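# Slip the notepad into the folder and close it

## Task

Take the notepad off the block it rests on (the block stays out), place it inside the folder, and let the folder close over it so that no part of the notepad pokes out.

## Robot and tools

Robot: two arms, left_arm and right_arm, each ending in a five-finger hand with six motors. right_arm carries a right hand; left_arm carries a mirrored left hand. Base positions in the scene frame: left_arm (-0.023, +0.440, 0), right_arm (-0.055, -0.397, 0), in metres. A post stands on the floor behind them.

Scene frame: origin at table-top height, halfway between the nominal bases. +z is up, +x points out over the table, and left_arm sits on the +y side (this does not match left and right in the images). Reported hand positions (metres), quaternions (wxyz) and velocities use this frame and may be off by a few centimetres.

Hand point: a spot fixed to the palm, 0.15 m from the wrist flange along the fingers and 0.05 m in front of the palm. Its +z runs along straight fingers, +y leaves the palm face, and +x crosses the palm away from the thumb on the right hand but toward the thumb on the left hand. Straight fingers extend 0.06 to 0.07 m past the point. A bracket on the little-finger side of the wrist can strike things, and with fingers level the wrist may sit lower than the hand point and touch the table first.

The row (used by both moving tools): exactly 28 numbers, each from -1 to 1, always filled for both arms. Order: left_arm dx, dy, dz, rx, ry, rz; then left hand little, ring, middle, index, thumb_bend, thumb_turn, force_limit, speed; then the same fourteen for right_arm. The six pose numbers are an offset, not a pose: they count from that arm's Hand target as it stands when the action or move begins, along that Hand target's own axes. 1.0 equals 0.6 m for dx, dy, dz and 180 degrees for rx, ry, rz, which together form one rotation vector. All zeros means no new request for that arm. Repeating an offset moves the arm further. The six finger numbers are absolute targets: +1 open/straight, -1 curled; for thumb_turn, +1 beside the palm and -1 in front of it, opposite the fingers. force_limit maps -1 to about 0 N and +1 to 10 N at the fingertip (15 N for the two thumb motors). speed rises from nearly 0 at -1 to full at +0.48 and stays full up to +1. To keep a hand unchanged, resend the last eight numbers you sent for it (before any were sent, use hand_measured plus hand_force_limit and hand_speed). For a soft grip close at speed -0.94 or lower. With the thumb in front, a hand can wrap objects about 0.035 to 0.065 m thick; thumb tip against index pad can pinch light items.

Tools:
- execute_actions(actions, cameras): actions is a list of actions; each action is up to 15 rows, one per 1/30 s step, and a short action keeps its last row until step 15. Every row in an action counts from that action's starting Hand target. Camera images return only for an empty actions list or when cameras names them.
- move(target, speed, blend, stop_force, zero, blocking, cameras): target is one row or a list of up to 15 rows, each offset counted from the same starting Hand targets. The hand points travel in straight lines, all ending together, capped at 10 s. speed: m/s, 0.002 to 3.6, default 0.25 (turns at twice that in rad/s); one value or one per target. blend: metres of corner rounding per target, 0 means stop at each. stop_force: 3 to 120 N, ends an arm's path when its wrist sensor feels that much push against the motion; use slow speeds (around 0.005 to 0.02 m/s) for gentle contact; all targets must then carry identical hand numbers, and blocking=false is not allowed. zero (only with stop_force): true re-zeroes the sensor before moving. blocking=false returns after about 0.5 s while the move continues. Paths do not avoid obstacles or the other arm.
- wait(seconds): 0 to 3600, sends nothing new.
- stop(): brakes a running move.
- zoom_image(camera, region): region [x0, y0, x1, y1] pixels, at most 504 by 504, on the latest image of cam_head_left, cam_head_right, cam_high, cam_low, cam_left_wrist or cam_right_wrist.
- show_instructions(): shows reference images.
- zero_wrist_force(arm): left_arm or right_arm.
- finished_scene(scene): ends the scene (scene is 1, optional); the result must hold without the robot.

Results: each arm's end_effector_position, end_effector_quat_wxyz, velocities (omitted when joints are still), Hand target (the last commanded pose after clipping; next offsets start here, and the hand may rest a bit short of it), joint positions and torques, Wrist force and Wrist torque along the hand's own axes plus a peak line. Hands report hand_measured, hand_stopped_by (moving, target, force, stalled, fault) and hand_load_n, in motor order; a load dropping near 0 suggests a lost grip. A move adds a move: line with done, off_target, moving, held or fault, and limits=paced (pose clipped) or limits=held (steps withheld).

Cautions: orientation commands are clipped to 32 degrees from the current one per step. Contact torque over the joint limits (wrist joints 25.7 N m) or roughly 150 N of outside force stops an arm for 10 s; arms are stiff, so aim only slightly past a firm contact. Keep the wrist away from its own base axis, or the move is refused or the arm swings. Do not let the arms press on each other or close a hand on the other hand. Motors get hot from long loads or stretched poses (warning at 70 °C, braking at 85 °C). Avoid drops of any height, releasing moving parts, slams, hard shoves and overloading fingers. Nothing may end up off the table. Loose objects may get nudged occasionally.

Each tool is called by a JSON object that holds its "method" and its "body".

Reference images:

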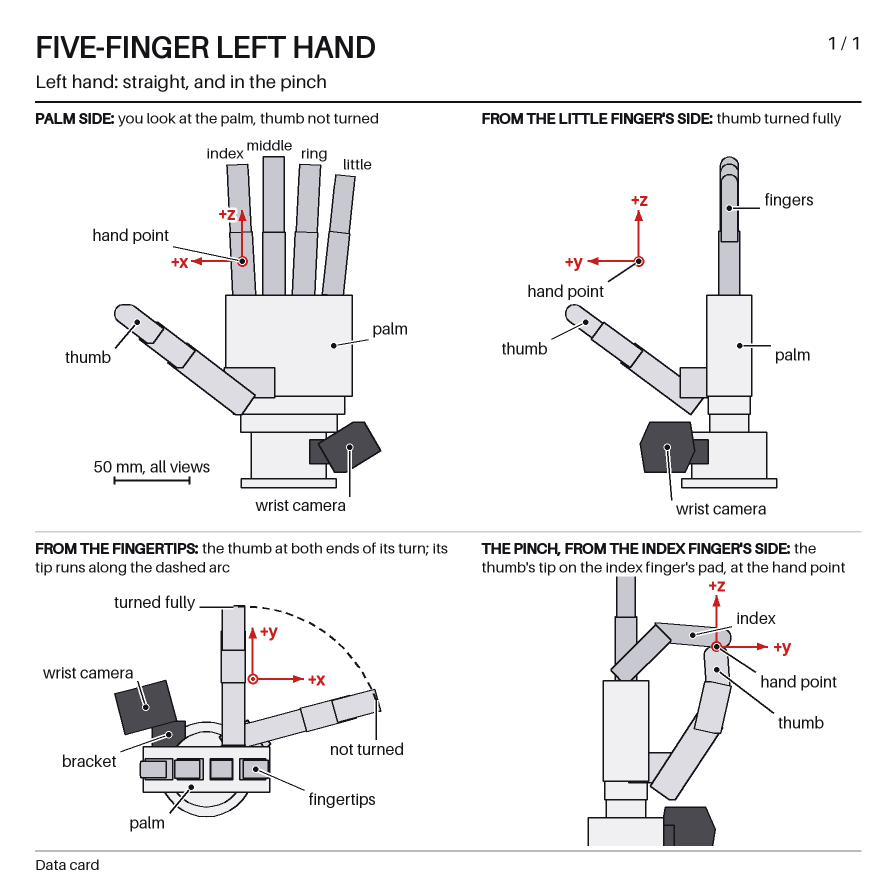

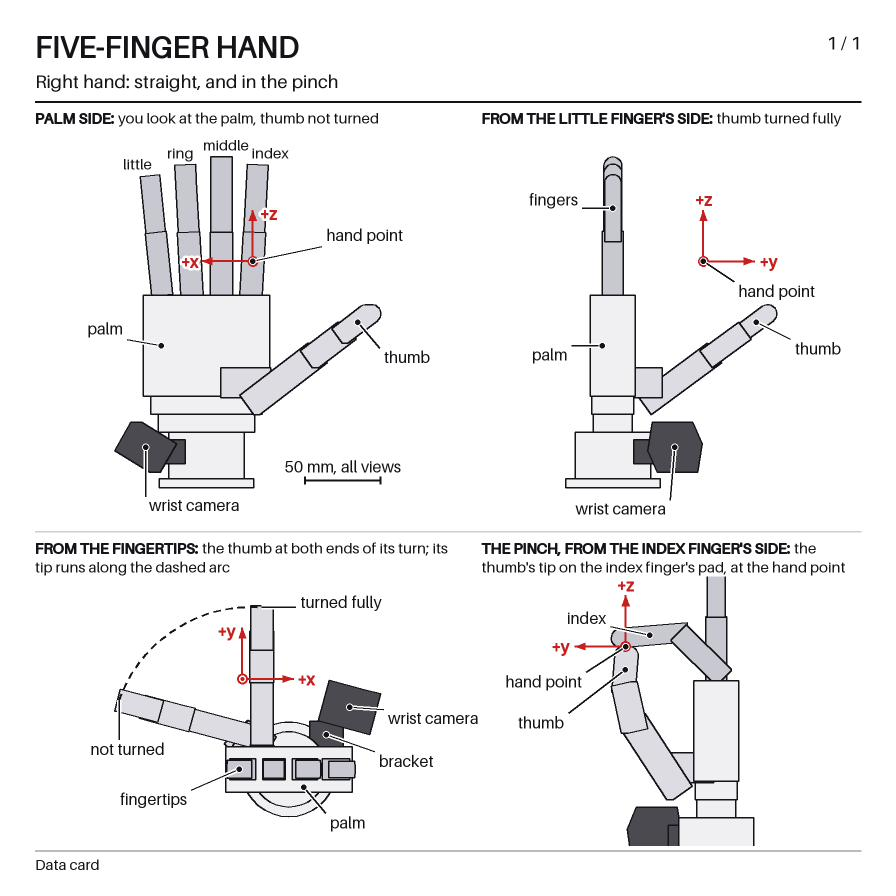

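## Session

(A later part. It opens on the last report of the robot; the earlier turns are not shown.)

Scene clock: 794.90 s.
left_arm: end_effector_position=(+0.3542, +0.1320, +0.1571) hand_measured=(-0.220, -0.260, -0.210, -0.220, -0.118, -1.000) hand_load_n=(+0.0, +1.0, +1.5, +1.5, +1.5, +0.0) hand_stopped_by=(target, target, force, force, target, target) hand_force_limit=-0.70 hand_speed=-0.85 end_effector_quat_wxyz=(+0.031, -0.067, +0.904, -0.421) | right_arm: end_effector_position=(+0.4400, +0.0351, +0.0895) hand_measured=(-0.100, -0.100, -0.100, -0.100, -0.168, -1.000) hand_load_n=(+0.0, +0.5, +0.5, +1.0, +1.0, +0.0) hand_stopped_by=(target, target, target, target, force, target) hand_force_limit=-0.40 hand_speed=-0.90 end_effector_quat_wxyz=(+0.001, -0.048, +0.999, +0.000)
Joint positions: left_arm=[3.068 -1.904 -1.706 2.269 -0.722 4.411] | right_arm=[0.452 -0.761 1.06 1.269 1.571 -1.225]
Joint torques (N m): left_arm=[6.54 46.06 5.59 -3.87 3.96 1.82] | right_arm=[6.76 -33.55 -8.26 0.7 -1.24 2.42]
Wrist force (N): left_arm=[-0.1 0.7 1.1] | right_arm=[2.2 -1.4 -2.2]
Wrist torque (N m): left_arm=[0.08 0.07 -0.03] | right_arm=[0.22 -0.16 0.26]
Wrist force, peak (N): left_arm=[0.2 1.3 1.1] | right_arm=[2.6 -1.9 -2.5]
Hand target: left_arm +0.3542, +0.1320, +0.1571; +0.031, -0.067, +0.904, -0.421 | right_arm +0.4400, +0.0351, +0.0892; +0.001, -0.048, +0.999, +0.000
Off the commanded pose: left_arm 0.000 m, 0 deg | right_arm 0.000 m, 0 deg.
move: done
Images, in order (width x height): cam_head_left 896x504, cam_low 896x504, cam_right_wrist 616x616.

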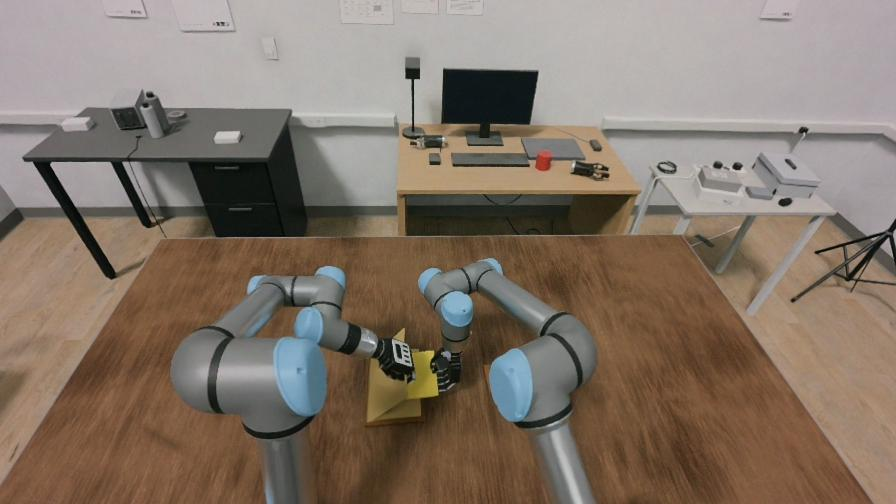

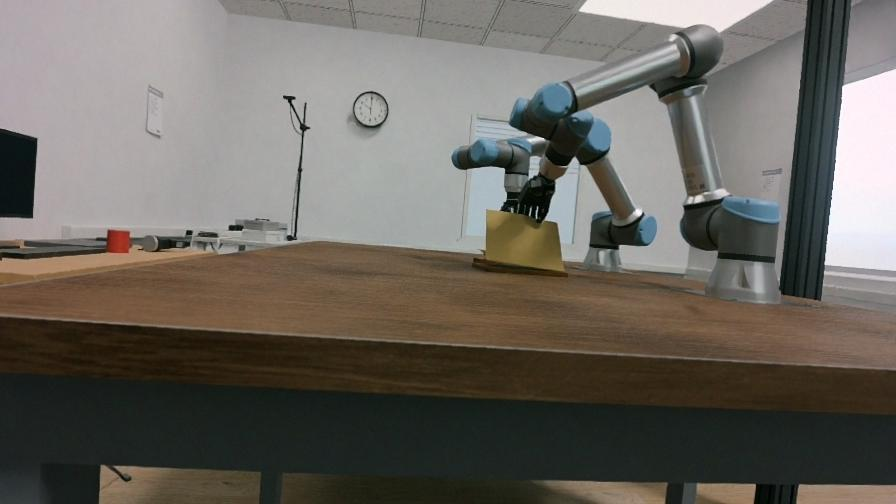

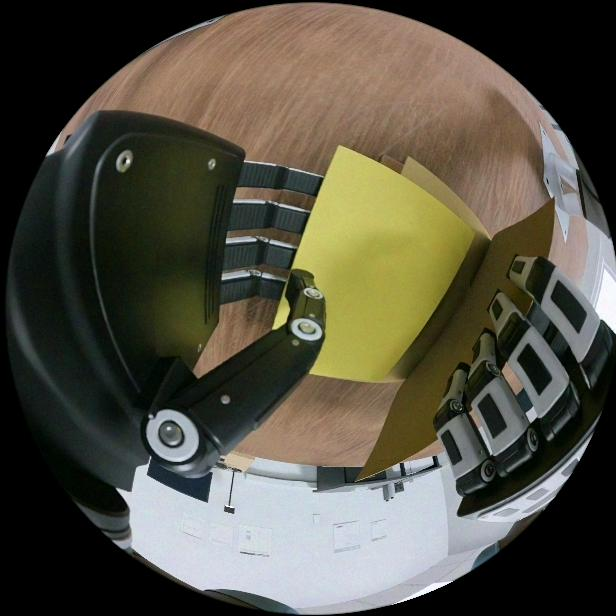

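{"method": "move", "body": {"target": [0,0,0,0,0,0,-0.22,-0.26,-0.26,-0.22,-0.12,-1,-0.7,-0.85,-0.0069,0.0713,0,0,0,0,-0.1,-0.1,-0.1,-0.1,-0.25,-1,-0.4,-0.9], "speed": 0.03, "stop_force": 4, "cameras": ["cam_low","cam_right_wrist","cam_head_left"]}}

{"method": "zoom_image", "body": {"camera": "cam_low", "region": [465, 200, 575, 285]}}

{"method": "zoom_image", "body": {"camera": "cam_right_wrist", "region": [260, 100, 616, 456]}}

{"method": "zoom_image", "body": {"camera": "cam_head_left", "region": [350, 310, 480, 440]}}

Scene clock: 809.30 s.
left_arm: end_effector_position=(+0.3542, +0.1320, +0.1571) hand_measured=(-0.220, -0.260, -0.210, -0.220, -0.118, -1.000) hand_load_n=(+0.0, +0.5, +1.5, +1.5, +1.5, +0.0) hand_stopped_by=(target, target, force, force, target, target) hand_force_limit=-0.70 hand_speed=-0.85 end_effector_quat_wxyz=(+0.031, -0.067, +0.904, -0.421) | right_arm: end_effector_position=(+0.4400, +0.0781, +0.0892) hand_measured=(-0.100, -0.100, -0.100, -0.100, -0.168, -1.000) hand_load_n=(+0.0, +0.5, +0.5, +1.0, +1.0, +0.0) hand_stopped_by=(target, target, target, target, force, target) hand_force_limit=-0.40 hand_speed=-0.90 end_effector_quat_wxyz=(+0.001, -0.048, +0.999, +0.000)
Joint positions: left_arm=[3.068 -1.904 -1.706 2.269 -0.722 4.411] | right_arm=[0.517 -0.684 0.919 1.334 1.571 -1.161]
Joint torques (N m): left_arm=[6.59 45.85 6.33 -3.85 3.95 1.77] | right_arm=[-6.59 -61.87 -10.32 0.93 1.6 -2.91]
Wrist force (N): left_arm=[0.0 0.9 1.1] | right_arm=[2.3 -1.4 -2.3]
Wrist torque (N m): left_arm=[0.11 0.04 -0.03] | right_arm=[0.22 -0.16 0.16]
Wrist force, peak (N): left_arm=[0.0 1.1 1.2] | right_arm=[2.6 -1.6 -2.6]
Hand target: left_arm +0.3542, +0.1320, +0.1571; +0.031, -0.067, +0.904, -0.421 | right_arm +0.4400, +0.0781, +0.0892; +0.001, -0.048, +0.999, +0.000
Off the commanded pose: left_arm 0.000 m, 0 deg | right_arm 0.000 m, 0 deg.
move: done
Images, in order (width x height): cam_head_left 896x504, cam_low 896x504, cam_right_wrist 616x616.

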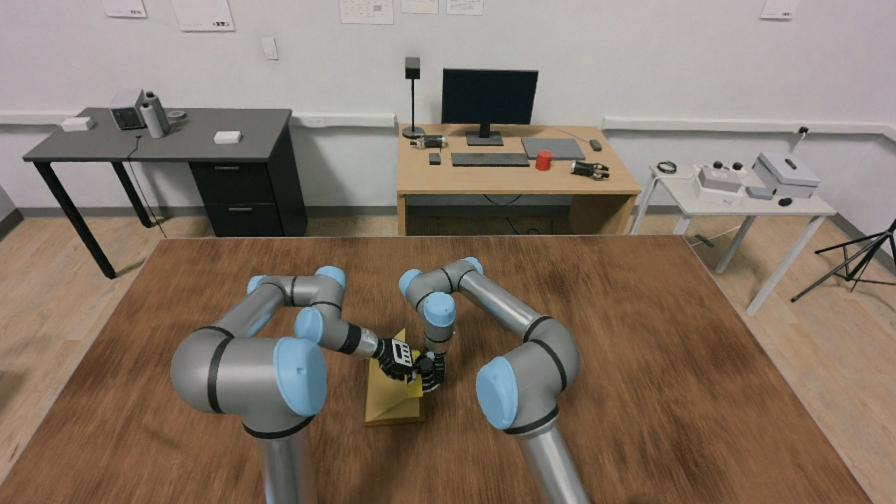

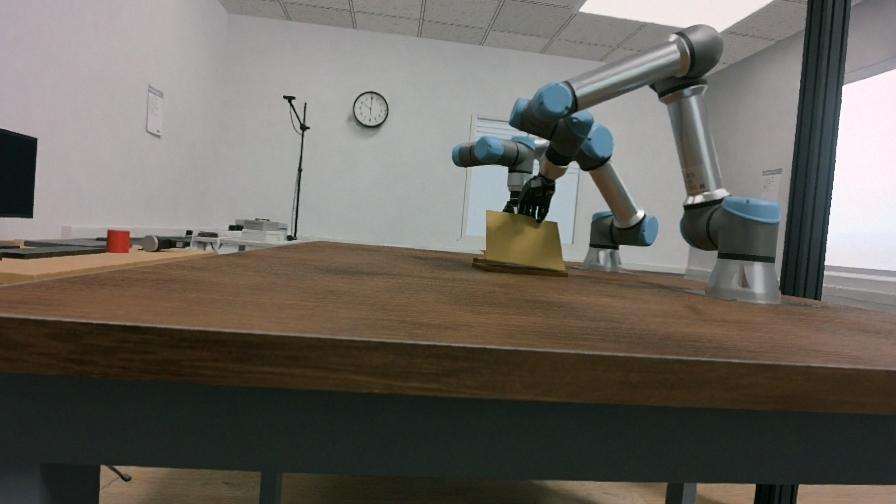

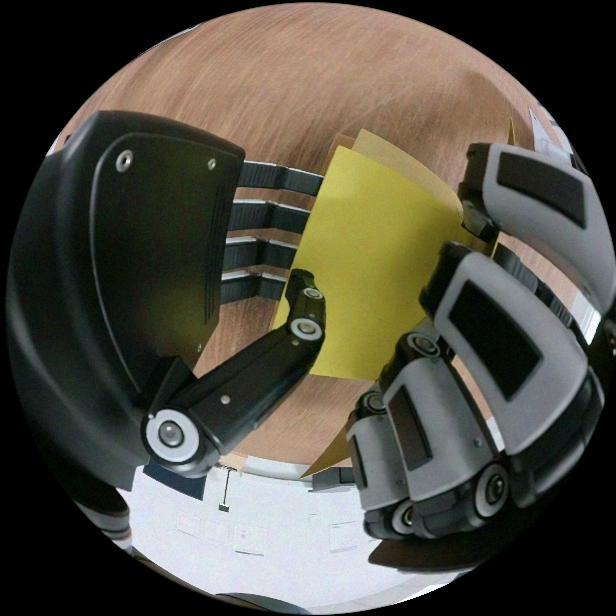

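Scaled by 4.582.

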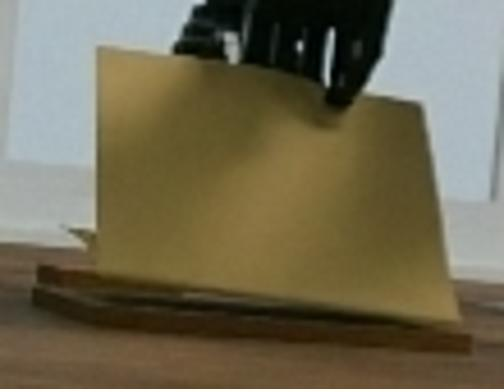

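Scaled by 1.416 from the camera's image (finer frame: 880x880).

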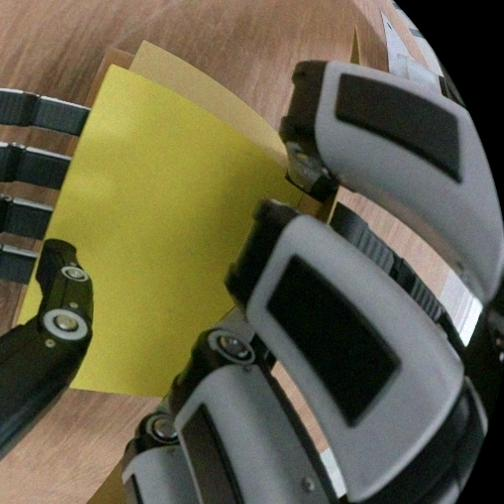

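Scaled by 3.877.

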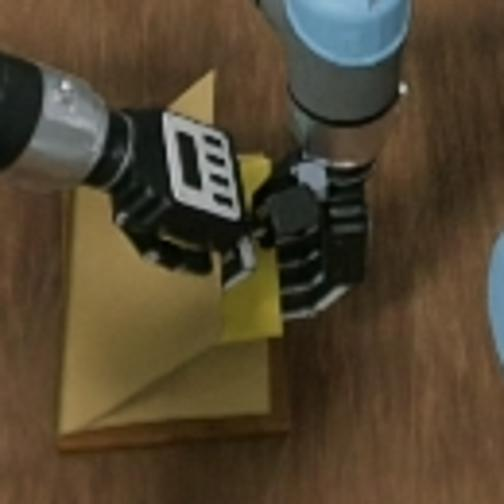

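{"method": "move", "body": {"target": [0,0,0,0,0,0,-0.22,-0.26,-0.26,-0.22,-0.12,-1,-0.7,-0.85,0,0,0.0583,0,0,0,-0.1,-0.1,-0.1,-0.1,-0.25,-1,-0.4,-0.9], "speed": 0.02, "stop_force": 4, "cameras": ["cam_low","cam_right_wrist","cam_head_left"]}}

{"method": "zoom_image", "body": {"camera": "cam_low", "region": [465, 200, 575, 285]}}

{"method": "zoom_image", "body": {"camera": "cam_right_wrist", "region": [260, 100, 616, 456]}}

{"method": "zoom_image", "body": {"camera": "cam_head_left", "region": [350, 310, 480, 440]}}

Scene clock: 817.23 s.
left_arm: end_effector_position=(+0.3542, +0.1320, +0.1571) hand_measured=(-0.220, -0.260, -0.210, -0.220, -0.118, -1.000) hand_load_n=(+0.0, +1.0, +2.0, +1.5, +1.5, +0.0) hand_stopped_by=(target, target, force, force, target, target) hand_force_limit=-0.70 hand_speed=-0.85 end_effector_quat_wxyz=(+0.031, -0.067, +0.904, -0.421) | right_arm: end_effector_position=(+0.4401, +0.0781, +0.0543) hand_measured=(-0.100, -0.100, -0.100, -0.100, -0.168, -1.000) hand_load_n=(+0.0, +0.5, +0.5, +1.0, +1.0, +0.0) hand_stopped_by=(target, target, target, target, force, target) hand_force_limit=-0.40 hand_speed=-0.90 end_effector_quat_wxyz=(+0.001, -0.048, +0.999, +0.000)
Joint positions: left_arm=[3.068 -1.904 -1.706 2.269 -0.722 4.411] | right_arm=[0.517 -0.657 0.96 1.265 1.571 -1.161]
Joint torques (N m): left_arm=[6.55 45.45 5.93 -3.59 3.81 1.61] | right_arm=[-7.12 -61.94 -25.95 4.08 -0.59 -2.91]
Wrist force (N): left_arm=[-0.2 0.6 0.9] | right_arm=[2.7 -1.4 -2.3]
Wrist torque (N m): left_arm=[0.09 0.07 -0.04] | right_arm=[0.22 -0.24 0.19]
Wrist force, peak (N): left_arm=[0.0 1.1 1.2] | right_arm=[2.9 -1.6 -2.3]
Hand target: left_arm +0.3542, +0.1320, +0.1571; +0.031, -0.067, +0.904, -0.421 | right_arm +0.4401, +0.0781, +0.0543; +0.001, -0.048, +0.999, +0.000
Off the commanded pose: left_arm 0.000 m, 0 deg | right_arm 0.000 m, 0 deg.
move: done
Images, in order (width x height): cam_head_left 896x504, cam_low 896x504, cam_right_wrist 616x616.

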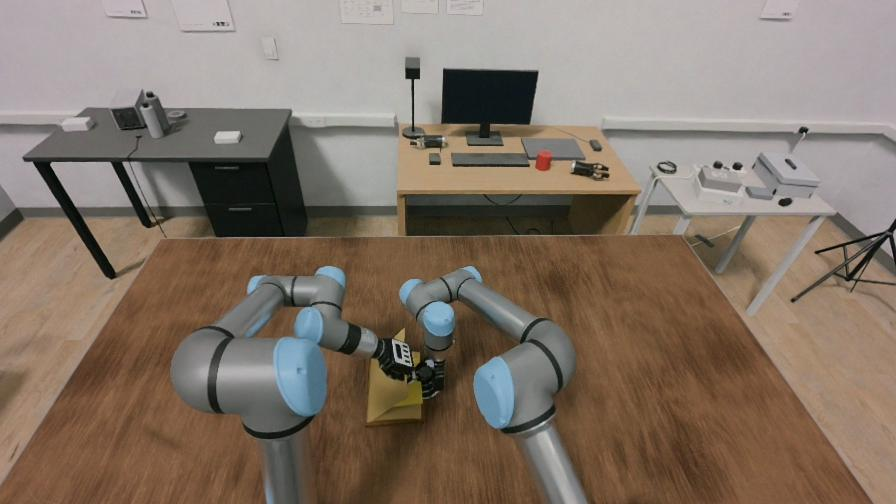

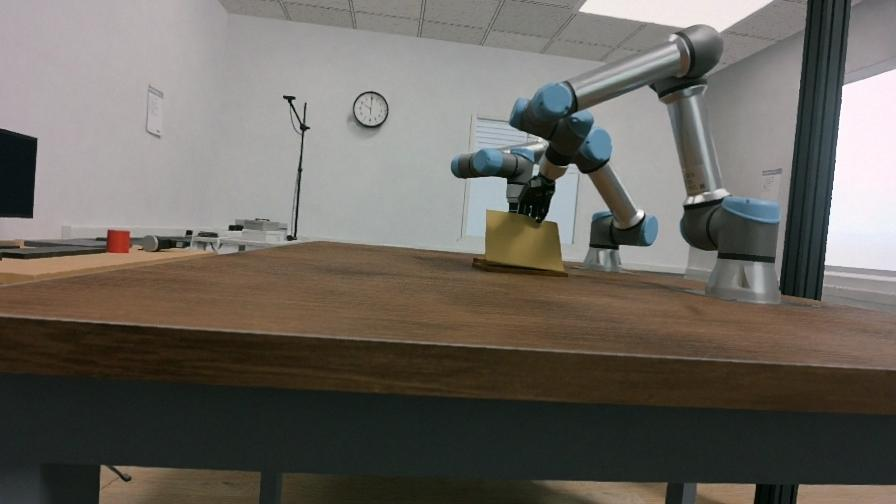

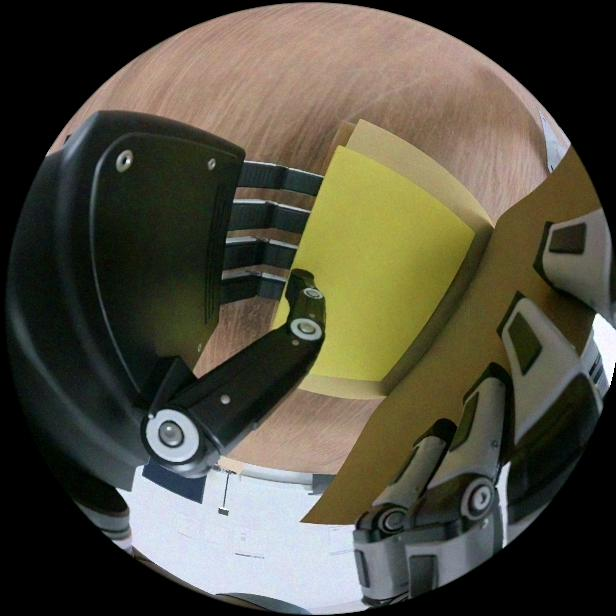

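Scaled by 4.582.

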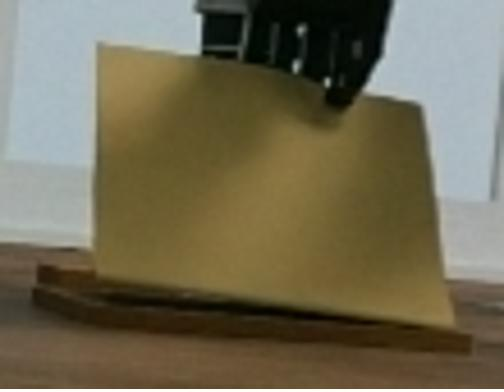

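Scaled by 1.416 from the camera's image (finer frame: 880x880).

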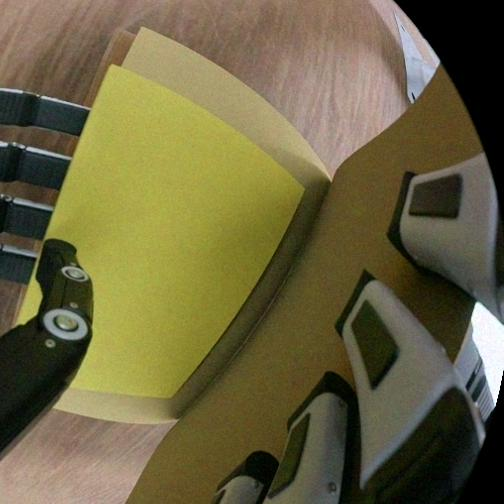

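Scaled by 3.877.

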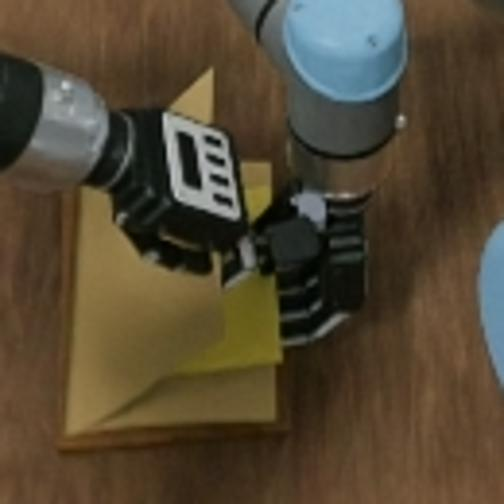

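{"method": "move", "body": {"target": [0,0,0,0,0,0,-0.22,-0.26,-0.26,-0.22,-0.12,-1,-0.7,-0.85,0,0,0.025,0,0,0,-0.1,-0.1,-0.1,-0.1,-0.25,-1,-0.4,-0.9], "speed": 0.015, "stop_force": 4, "cameras": ["cam_low","cam_right_wrist","cam_head_left"]}}

{"method": "zoom_image", "body": {"camera": "cam_low", "region": [465, 200, 575, 285]}}

{"method": "zoom_image", "body": {"camera": "cam_head_left", "region": [350, 310, 480, 440]}}

Scene clock: 822.97 s.
left_arm: end_effector_position=(+0.3542, +0.1320, +0.1571) hand_measured=(-0.220, -0.260, -0.210, -0.220, -0.118, -1.000) hand_load_n=(+0.0, +1.0, +1.5, +1.5, +1.5, +0.0) hand_stopped_by=(target, target, force, force, target, target) hand_force_limit=-0.70 hand_speed=-0.85 end_effector_quat_wxyz=(+0.031, -0.067, +0.904, -0.421) | right_arm: end_effector_position=(+0.4401, +0.0781, +0.0393) hand_measured=(-0.100, -0.100, -0.100, -0.100, -0.168, -1.000) hand_load_n=(+0.0, +0.5, +0.0, +0.5, +1.0, +0.0) hand_stopped_by=(target, target, target, target, force, target) hand_force_limit=-0.40 hand_speed=-0.90 end_effector_quat_wxyz=(+0.001, -0.048, +0.999, +0.000)
Joint positions: left_arm=[3.068 -1.904 -1.706 2.269 -0.722 4.411] | right_arm=[0.517 -0.643 0.975 1.237 1.571 -1.161]
Joint torques (N m): left_arm=[6.34 45.4 6.26 -3.53 3.88 1.6] | right_arm=[-6.93 -62.6 -22.06 4.03 -1.75 -2.86]
Wrist force (N): left_arm=[0.1 1.1 1.0] | right_arm=[2.4 -1.5 -2.3]
Wrist torque (N m): left_arm=[0.13 0.03 -0.04] | right_arm=[0.19 -0.19 0.16]
Wrist force, peak (N): left_arm=[-0.1 1.1 1.4] | right_arm=[2.5 -1.4 -2.9]
Hand target: left_arm +0.3542, +0.1320, +0.1571; +0.031, -0.067, +0.904, -0.421 | right_arm +0.4401, +0.0781, +0.0393; +0.001, -0.048, +0.999, +0.000
Off the commanded pose: left_arm 0.000 m, 0 deg | right_arm 0.000 m, 0 deg.
move: done
Images, in order (width x height): cam_head_left 896x504, cam_low 896x504, cam_right_wrist 616x616.

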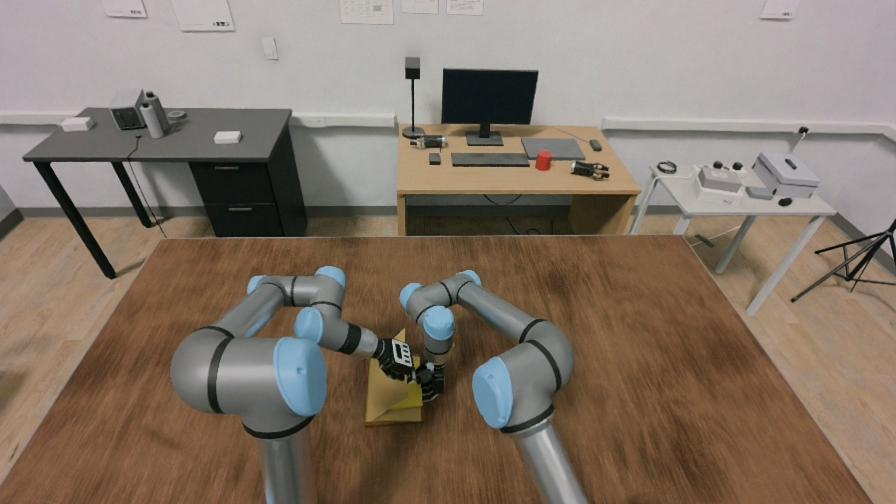

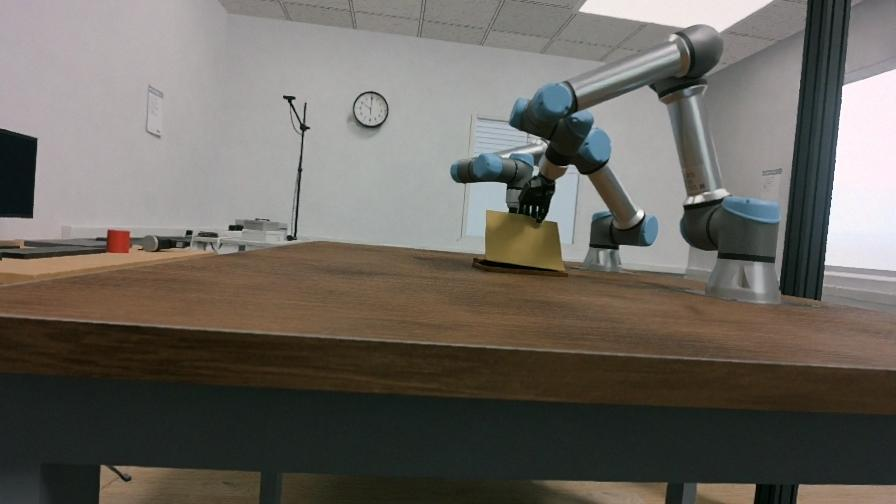

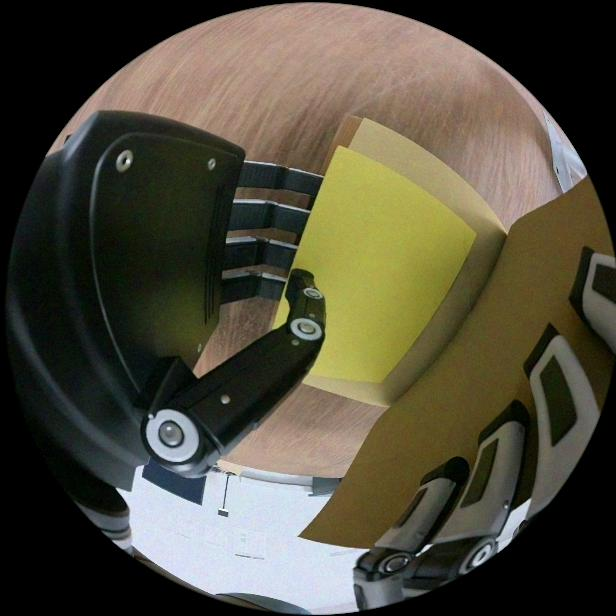

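Scaled by 4.582.

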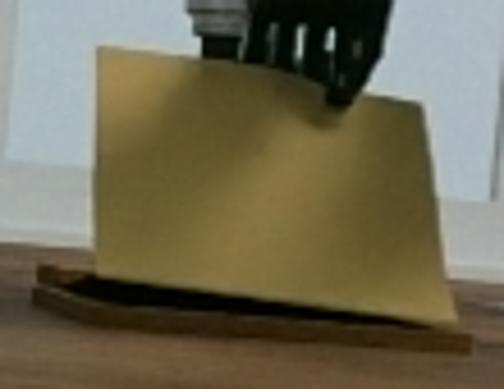

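Scaled by 3.877.

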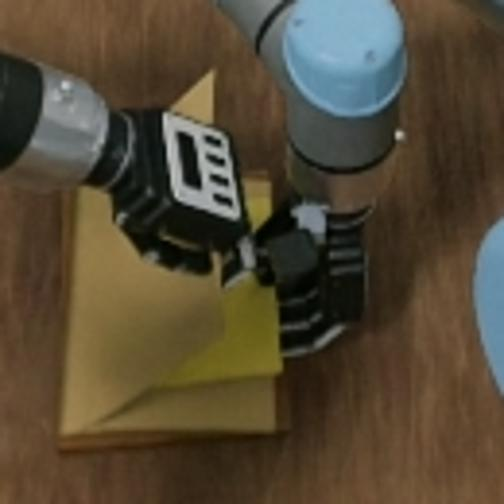

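{"method": "move", "body": {"target": [[0,0.0117,-0.0347,0.0556,0,0,-0.22,-0.26,-0.26,-0.22,-0.12,-1,-0.7,-0.85,0,0,0,0,0,0,-0.1,-0.1,-0.1,-0.1,-0.25,-1,-0.4,-0.9],[0,0.0302,-0.0677,0.1111,0,0,-0.22,-0.26,-0.26,-0.22,-0.12,-1,-0.7,-0.85,0,0,0,0,0,0,-0.1,-0.1,-0.1,-0.1,-0.25,-1,-0.4,-0.9]], "speed": 0.04, "blend": 0.004, "cameras": ["cam_low","cam_left_wrist","cam_right_wrist","cam_head_left"]}}

{"method": "zoom_image", "body": {"camera": "cam_low", "region": [465, 200, 575, 285]}}

{"method": "zoom_image", "body": {"camera": "cam_head_left", "region": [350, 310, 480, 440]}}

Scene clock: 835.60 s.
left_arm: end_effector_position=(+0.3479, +0.1743, +0.1693) hand_measured=(-0.220, -0.260, -0.210, -0.220, -0.118, -1.000) hand_load_n=(+0.5, +1.0, +1.5, +1.5, +2.0, +0.0) hand_stopped_by=(target, target, force, force, target, target) hand_force_limit=-0.70 hand_speed=-0.85 end_effector_quat_wxyz=(+0.042, -0.060, +0.817, -0.572) end_effector_velocity=(+0.000, +0.000, -0.001) end_effector_angular_velocity=(+0.004, -0.001, +0.000) | right_arm: end_effector_position=(+0.4401, +0.0781, +0.0393) hand_measured=(-0.100, -0.100, -0.100, -0.100, -0.168, -1.000) hand_load_n=(+0.0, +0.5, +0.0, +0.5, +0.5, +0.0) hand_stopped_by=(target, target, target, target, force, target) hand_force_limit=-0.40 hand_speed=-0.90 end_effector_quat_wxyz=(+0.001, -0.048, +0.999, +0.000)
Joint positions: left_arm=[3.351 -1.954 -1.94 2.093 -0.36 4.957] | right_arm=[0.517 -0.643 0.975 1.237 1.571 -1.161]
Joint velocities: left_arm=[-0.001 -0.001 0.002 0.005 -0.003 -0.004] | right_arm=[within noise]
Joint torques (N m): left_arm=[-5.66 37.08 18.71 -0.17 -0.61 -1.37] | right_arm=[-5.76 -61.93 -21.95 3.85 -1.45 -2.95]
Wrist force (N): left_arm=[-0.7 1.3 0.9] | right_arm=[2.6 -1.4 -2.6]
Wrist torque (N m): left_arm=[0.21 0.15 0.01] | right_arm=[0.21 -0.19 0.15]
Wrist force, peak (N): left_arm=[-0.3 1.6 1.3] | right_arm=[2.8 -1.2 -2.9]
Hand target: left_arm +0.3479, +0.1743, +0.1693; +0.042, -0.060, +0.817, -0.572 | right_arm +0.4401, +0.0781, +0.0393; +0.001, -0.048, +0.999, +0.000
Off the commanded pose: left_arm 0.000 m, 0 deg | right_arm 0.000 m, 0 deg.
move: done
Images, in order (width x height): cam_head_left 896x504, cam_low 896x504, cam_left_wrist 616x616, cam_right_wrist 616x616.

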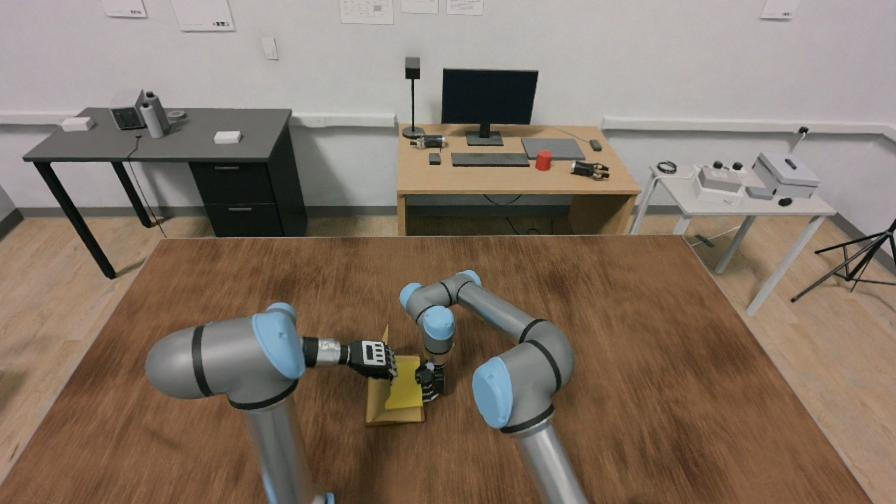

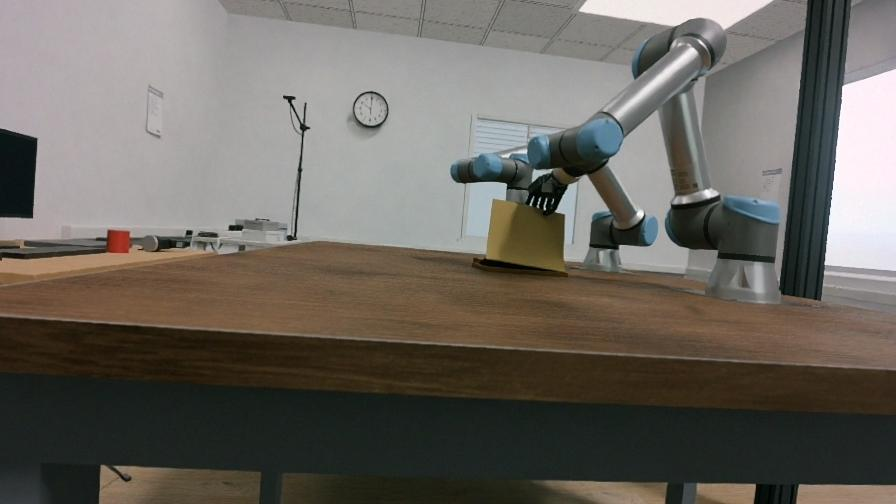

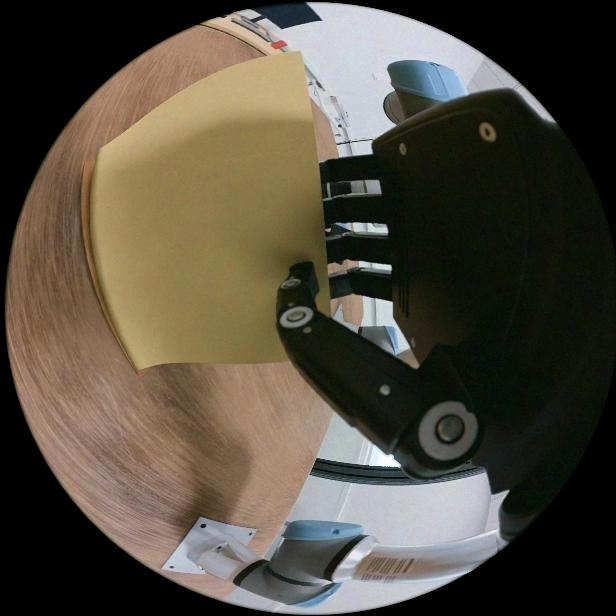

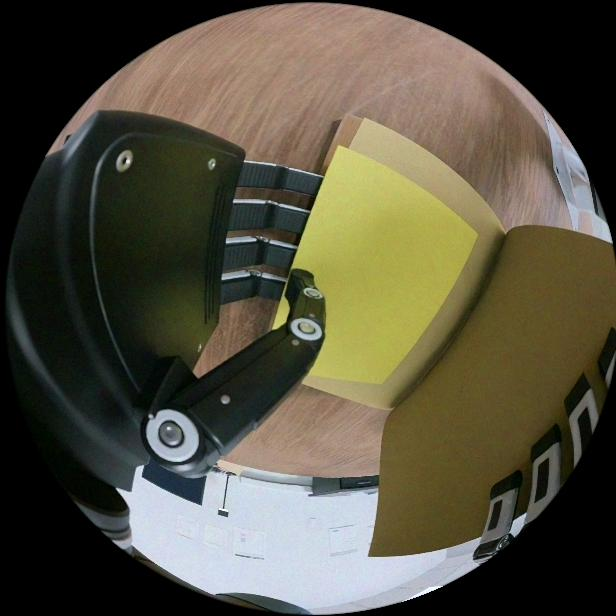

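Scaled by 4.582.

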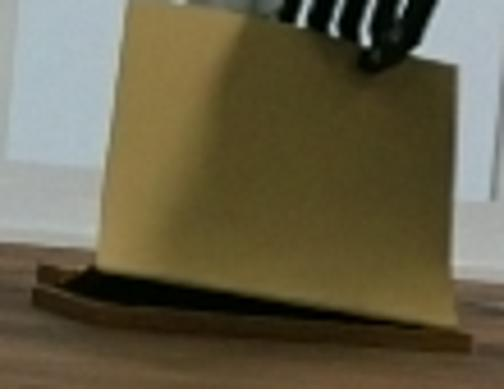

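Scaled by 3.877.

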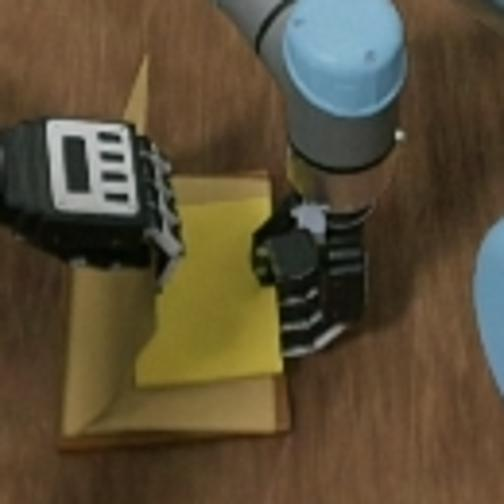

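{"method": "move", "body": {"target": [0,0,0,0,0,0,-0.22,-0.26,-0.26,-0.22,-0.12,-1,-0.7,-0.85,-0.002,0.055,0,0,0,0,-0.1,-0.1,-0.1,-0.1,-0.25,-1,-0.4,-0.9], "speed": 0.02, "stop_force": 4, "cameras": ["cam_low","cam_right_wrist","cam_head_left"]}}

{"method": "zoom_image", "body": {"camera": "cam_low", "region": [465, 200, 575, 285]}}

{"method": "zoom_image", "body": {"camera": "cam_head_left", "region": [350, 310, 480, 440]}}

Scene clock: 845.43 s.
left_arm: end_effector_position=(+0.3479, +0.1743, +0.1693) hand_measured=(-0.220, -0.260, -0.210, -0.220, -0.118, -1.000) hand_load_n=(+0.0, +1.0, +1.5, +1.5, +2.0, +0.0) hand_stopped_by=(target, target, force, force, target, target) hand_force_limit=-0.70 hand_speed=-0.85 end_effector_quat_wxyz=(+0.042, -0.060, +0.817, -0.572) | right_arm: end_effector_position=(+0.4381, +0.1111, +0.0393) hand_measured=(-0.100, -0.100, -0.100, -0.100, -0.170, -1.000) hand_load_n=(+0.5, +0.5, +0.0, +1.0, +0.5, +0.0) hand_stopped_by=(target, target, target, target, force, target) hand_force_limit=-0.40 hand_speed=-0.90 end_effector_quat_wxyz=(+0.001, -0.048, +0.999, +0.000)
Joint positions: left_arm=[3.35 -1.953 -1.94 2.093 -0.36 4.957] | right_arm=[0.564 -0.583 0.859 1.293 1.571 -1.114]
Joint torques (N m): left_arm=[-6.75 43.57 19.37 -0.17 -0.18 -1.59] | right_arm=[-6.52 -63.94 -10.44 0.81 2.17 -2.83]
Wrist force (N): left_arm=[-0.3 1.6 0.7] | right_arm=[2.5 -1.5 -2.7]
Wrist torque (N m): left_arm=[0.23 0.07 0.04] | right_arm=[0.21 -0.18 0.13]
Wrist force, peak (N): left_arm=[-0.7 1.7 1.0] | right_arm=[2.9 -1.7 -2.9]
Hand target: left_arm +0.3479, +0.1743, +0.1693; +0.042, -0.060, +0.817, -0.572 | right_arm +0.4381, +0.1111, +0.0393; +0.001, -0.048, +0.999, +0.000
Off the commanded pose: left_arm 0.000 m, 0 deg | right_arm 0.000 m, 0 deg.
move: done
Images, in order (width x height): cam_head_left 896x504, cam_low 896x504, cam_right_wrist 616x616.

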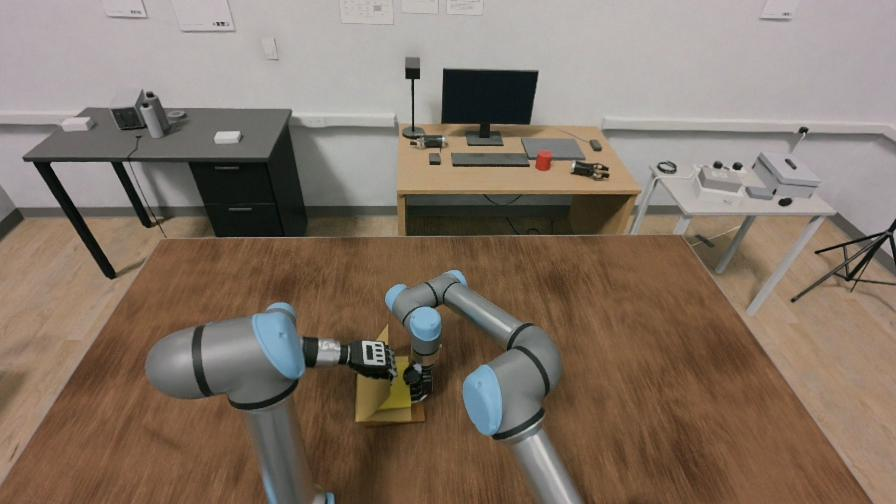

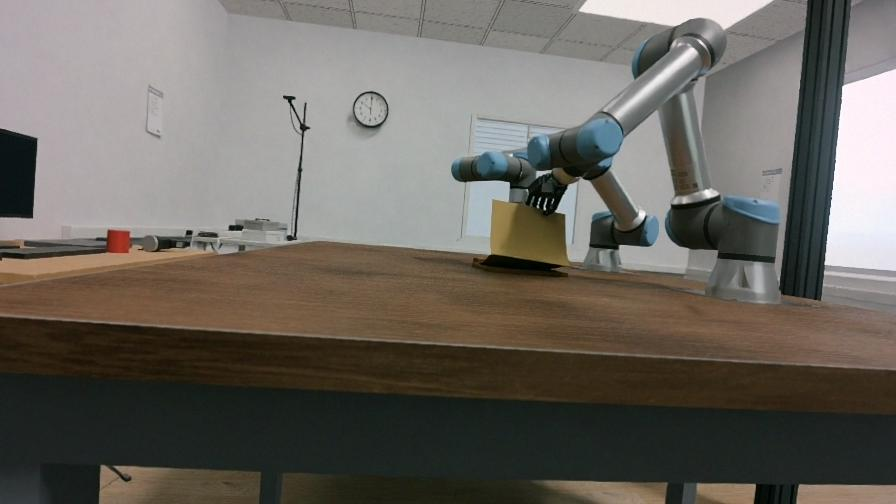

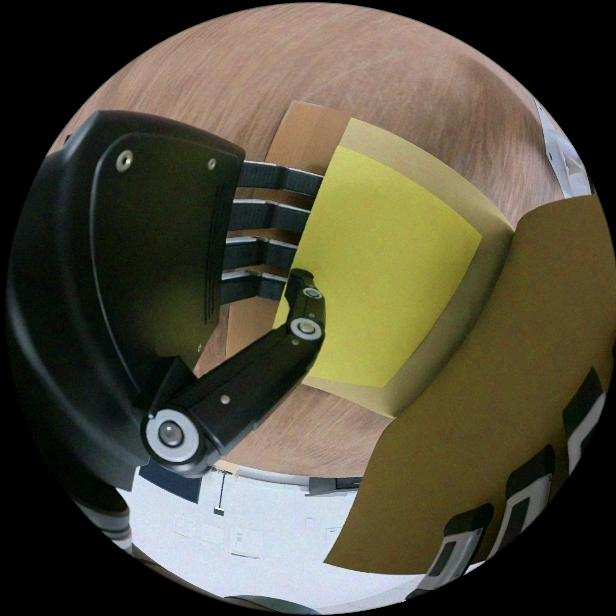

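Scaled by 4.582.

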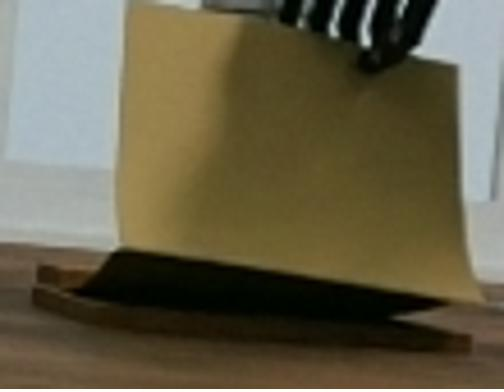

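Scaled by 3.877.

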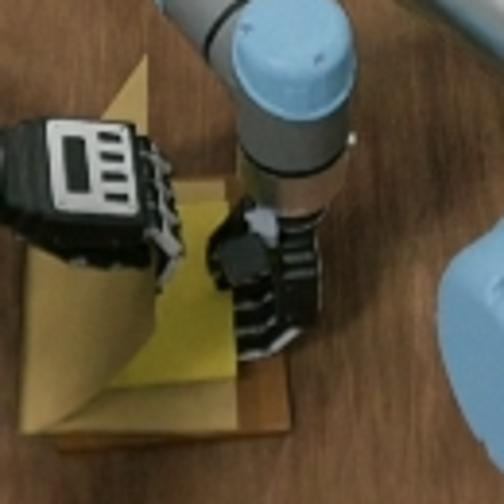

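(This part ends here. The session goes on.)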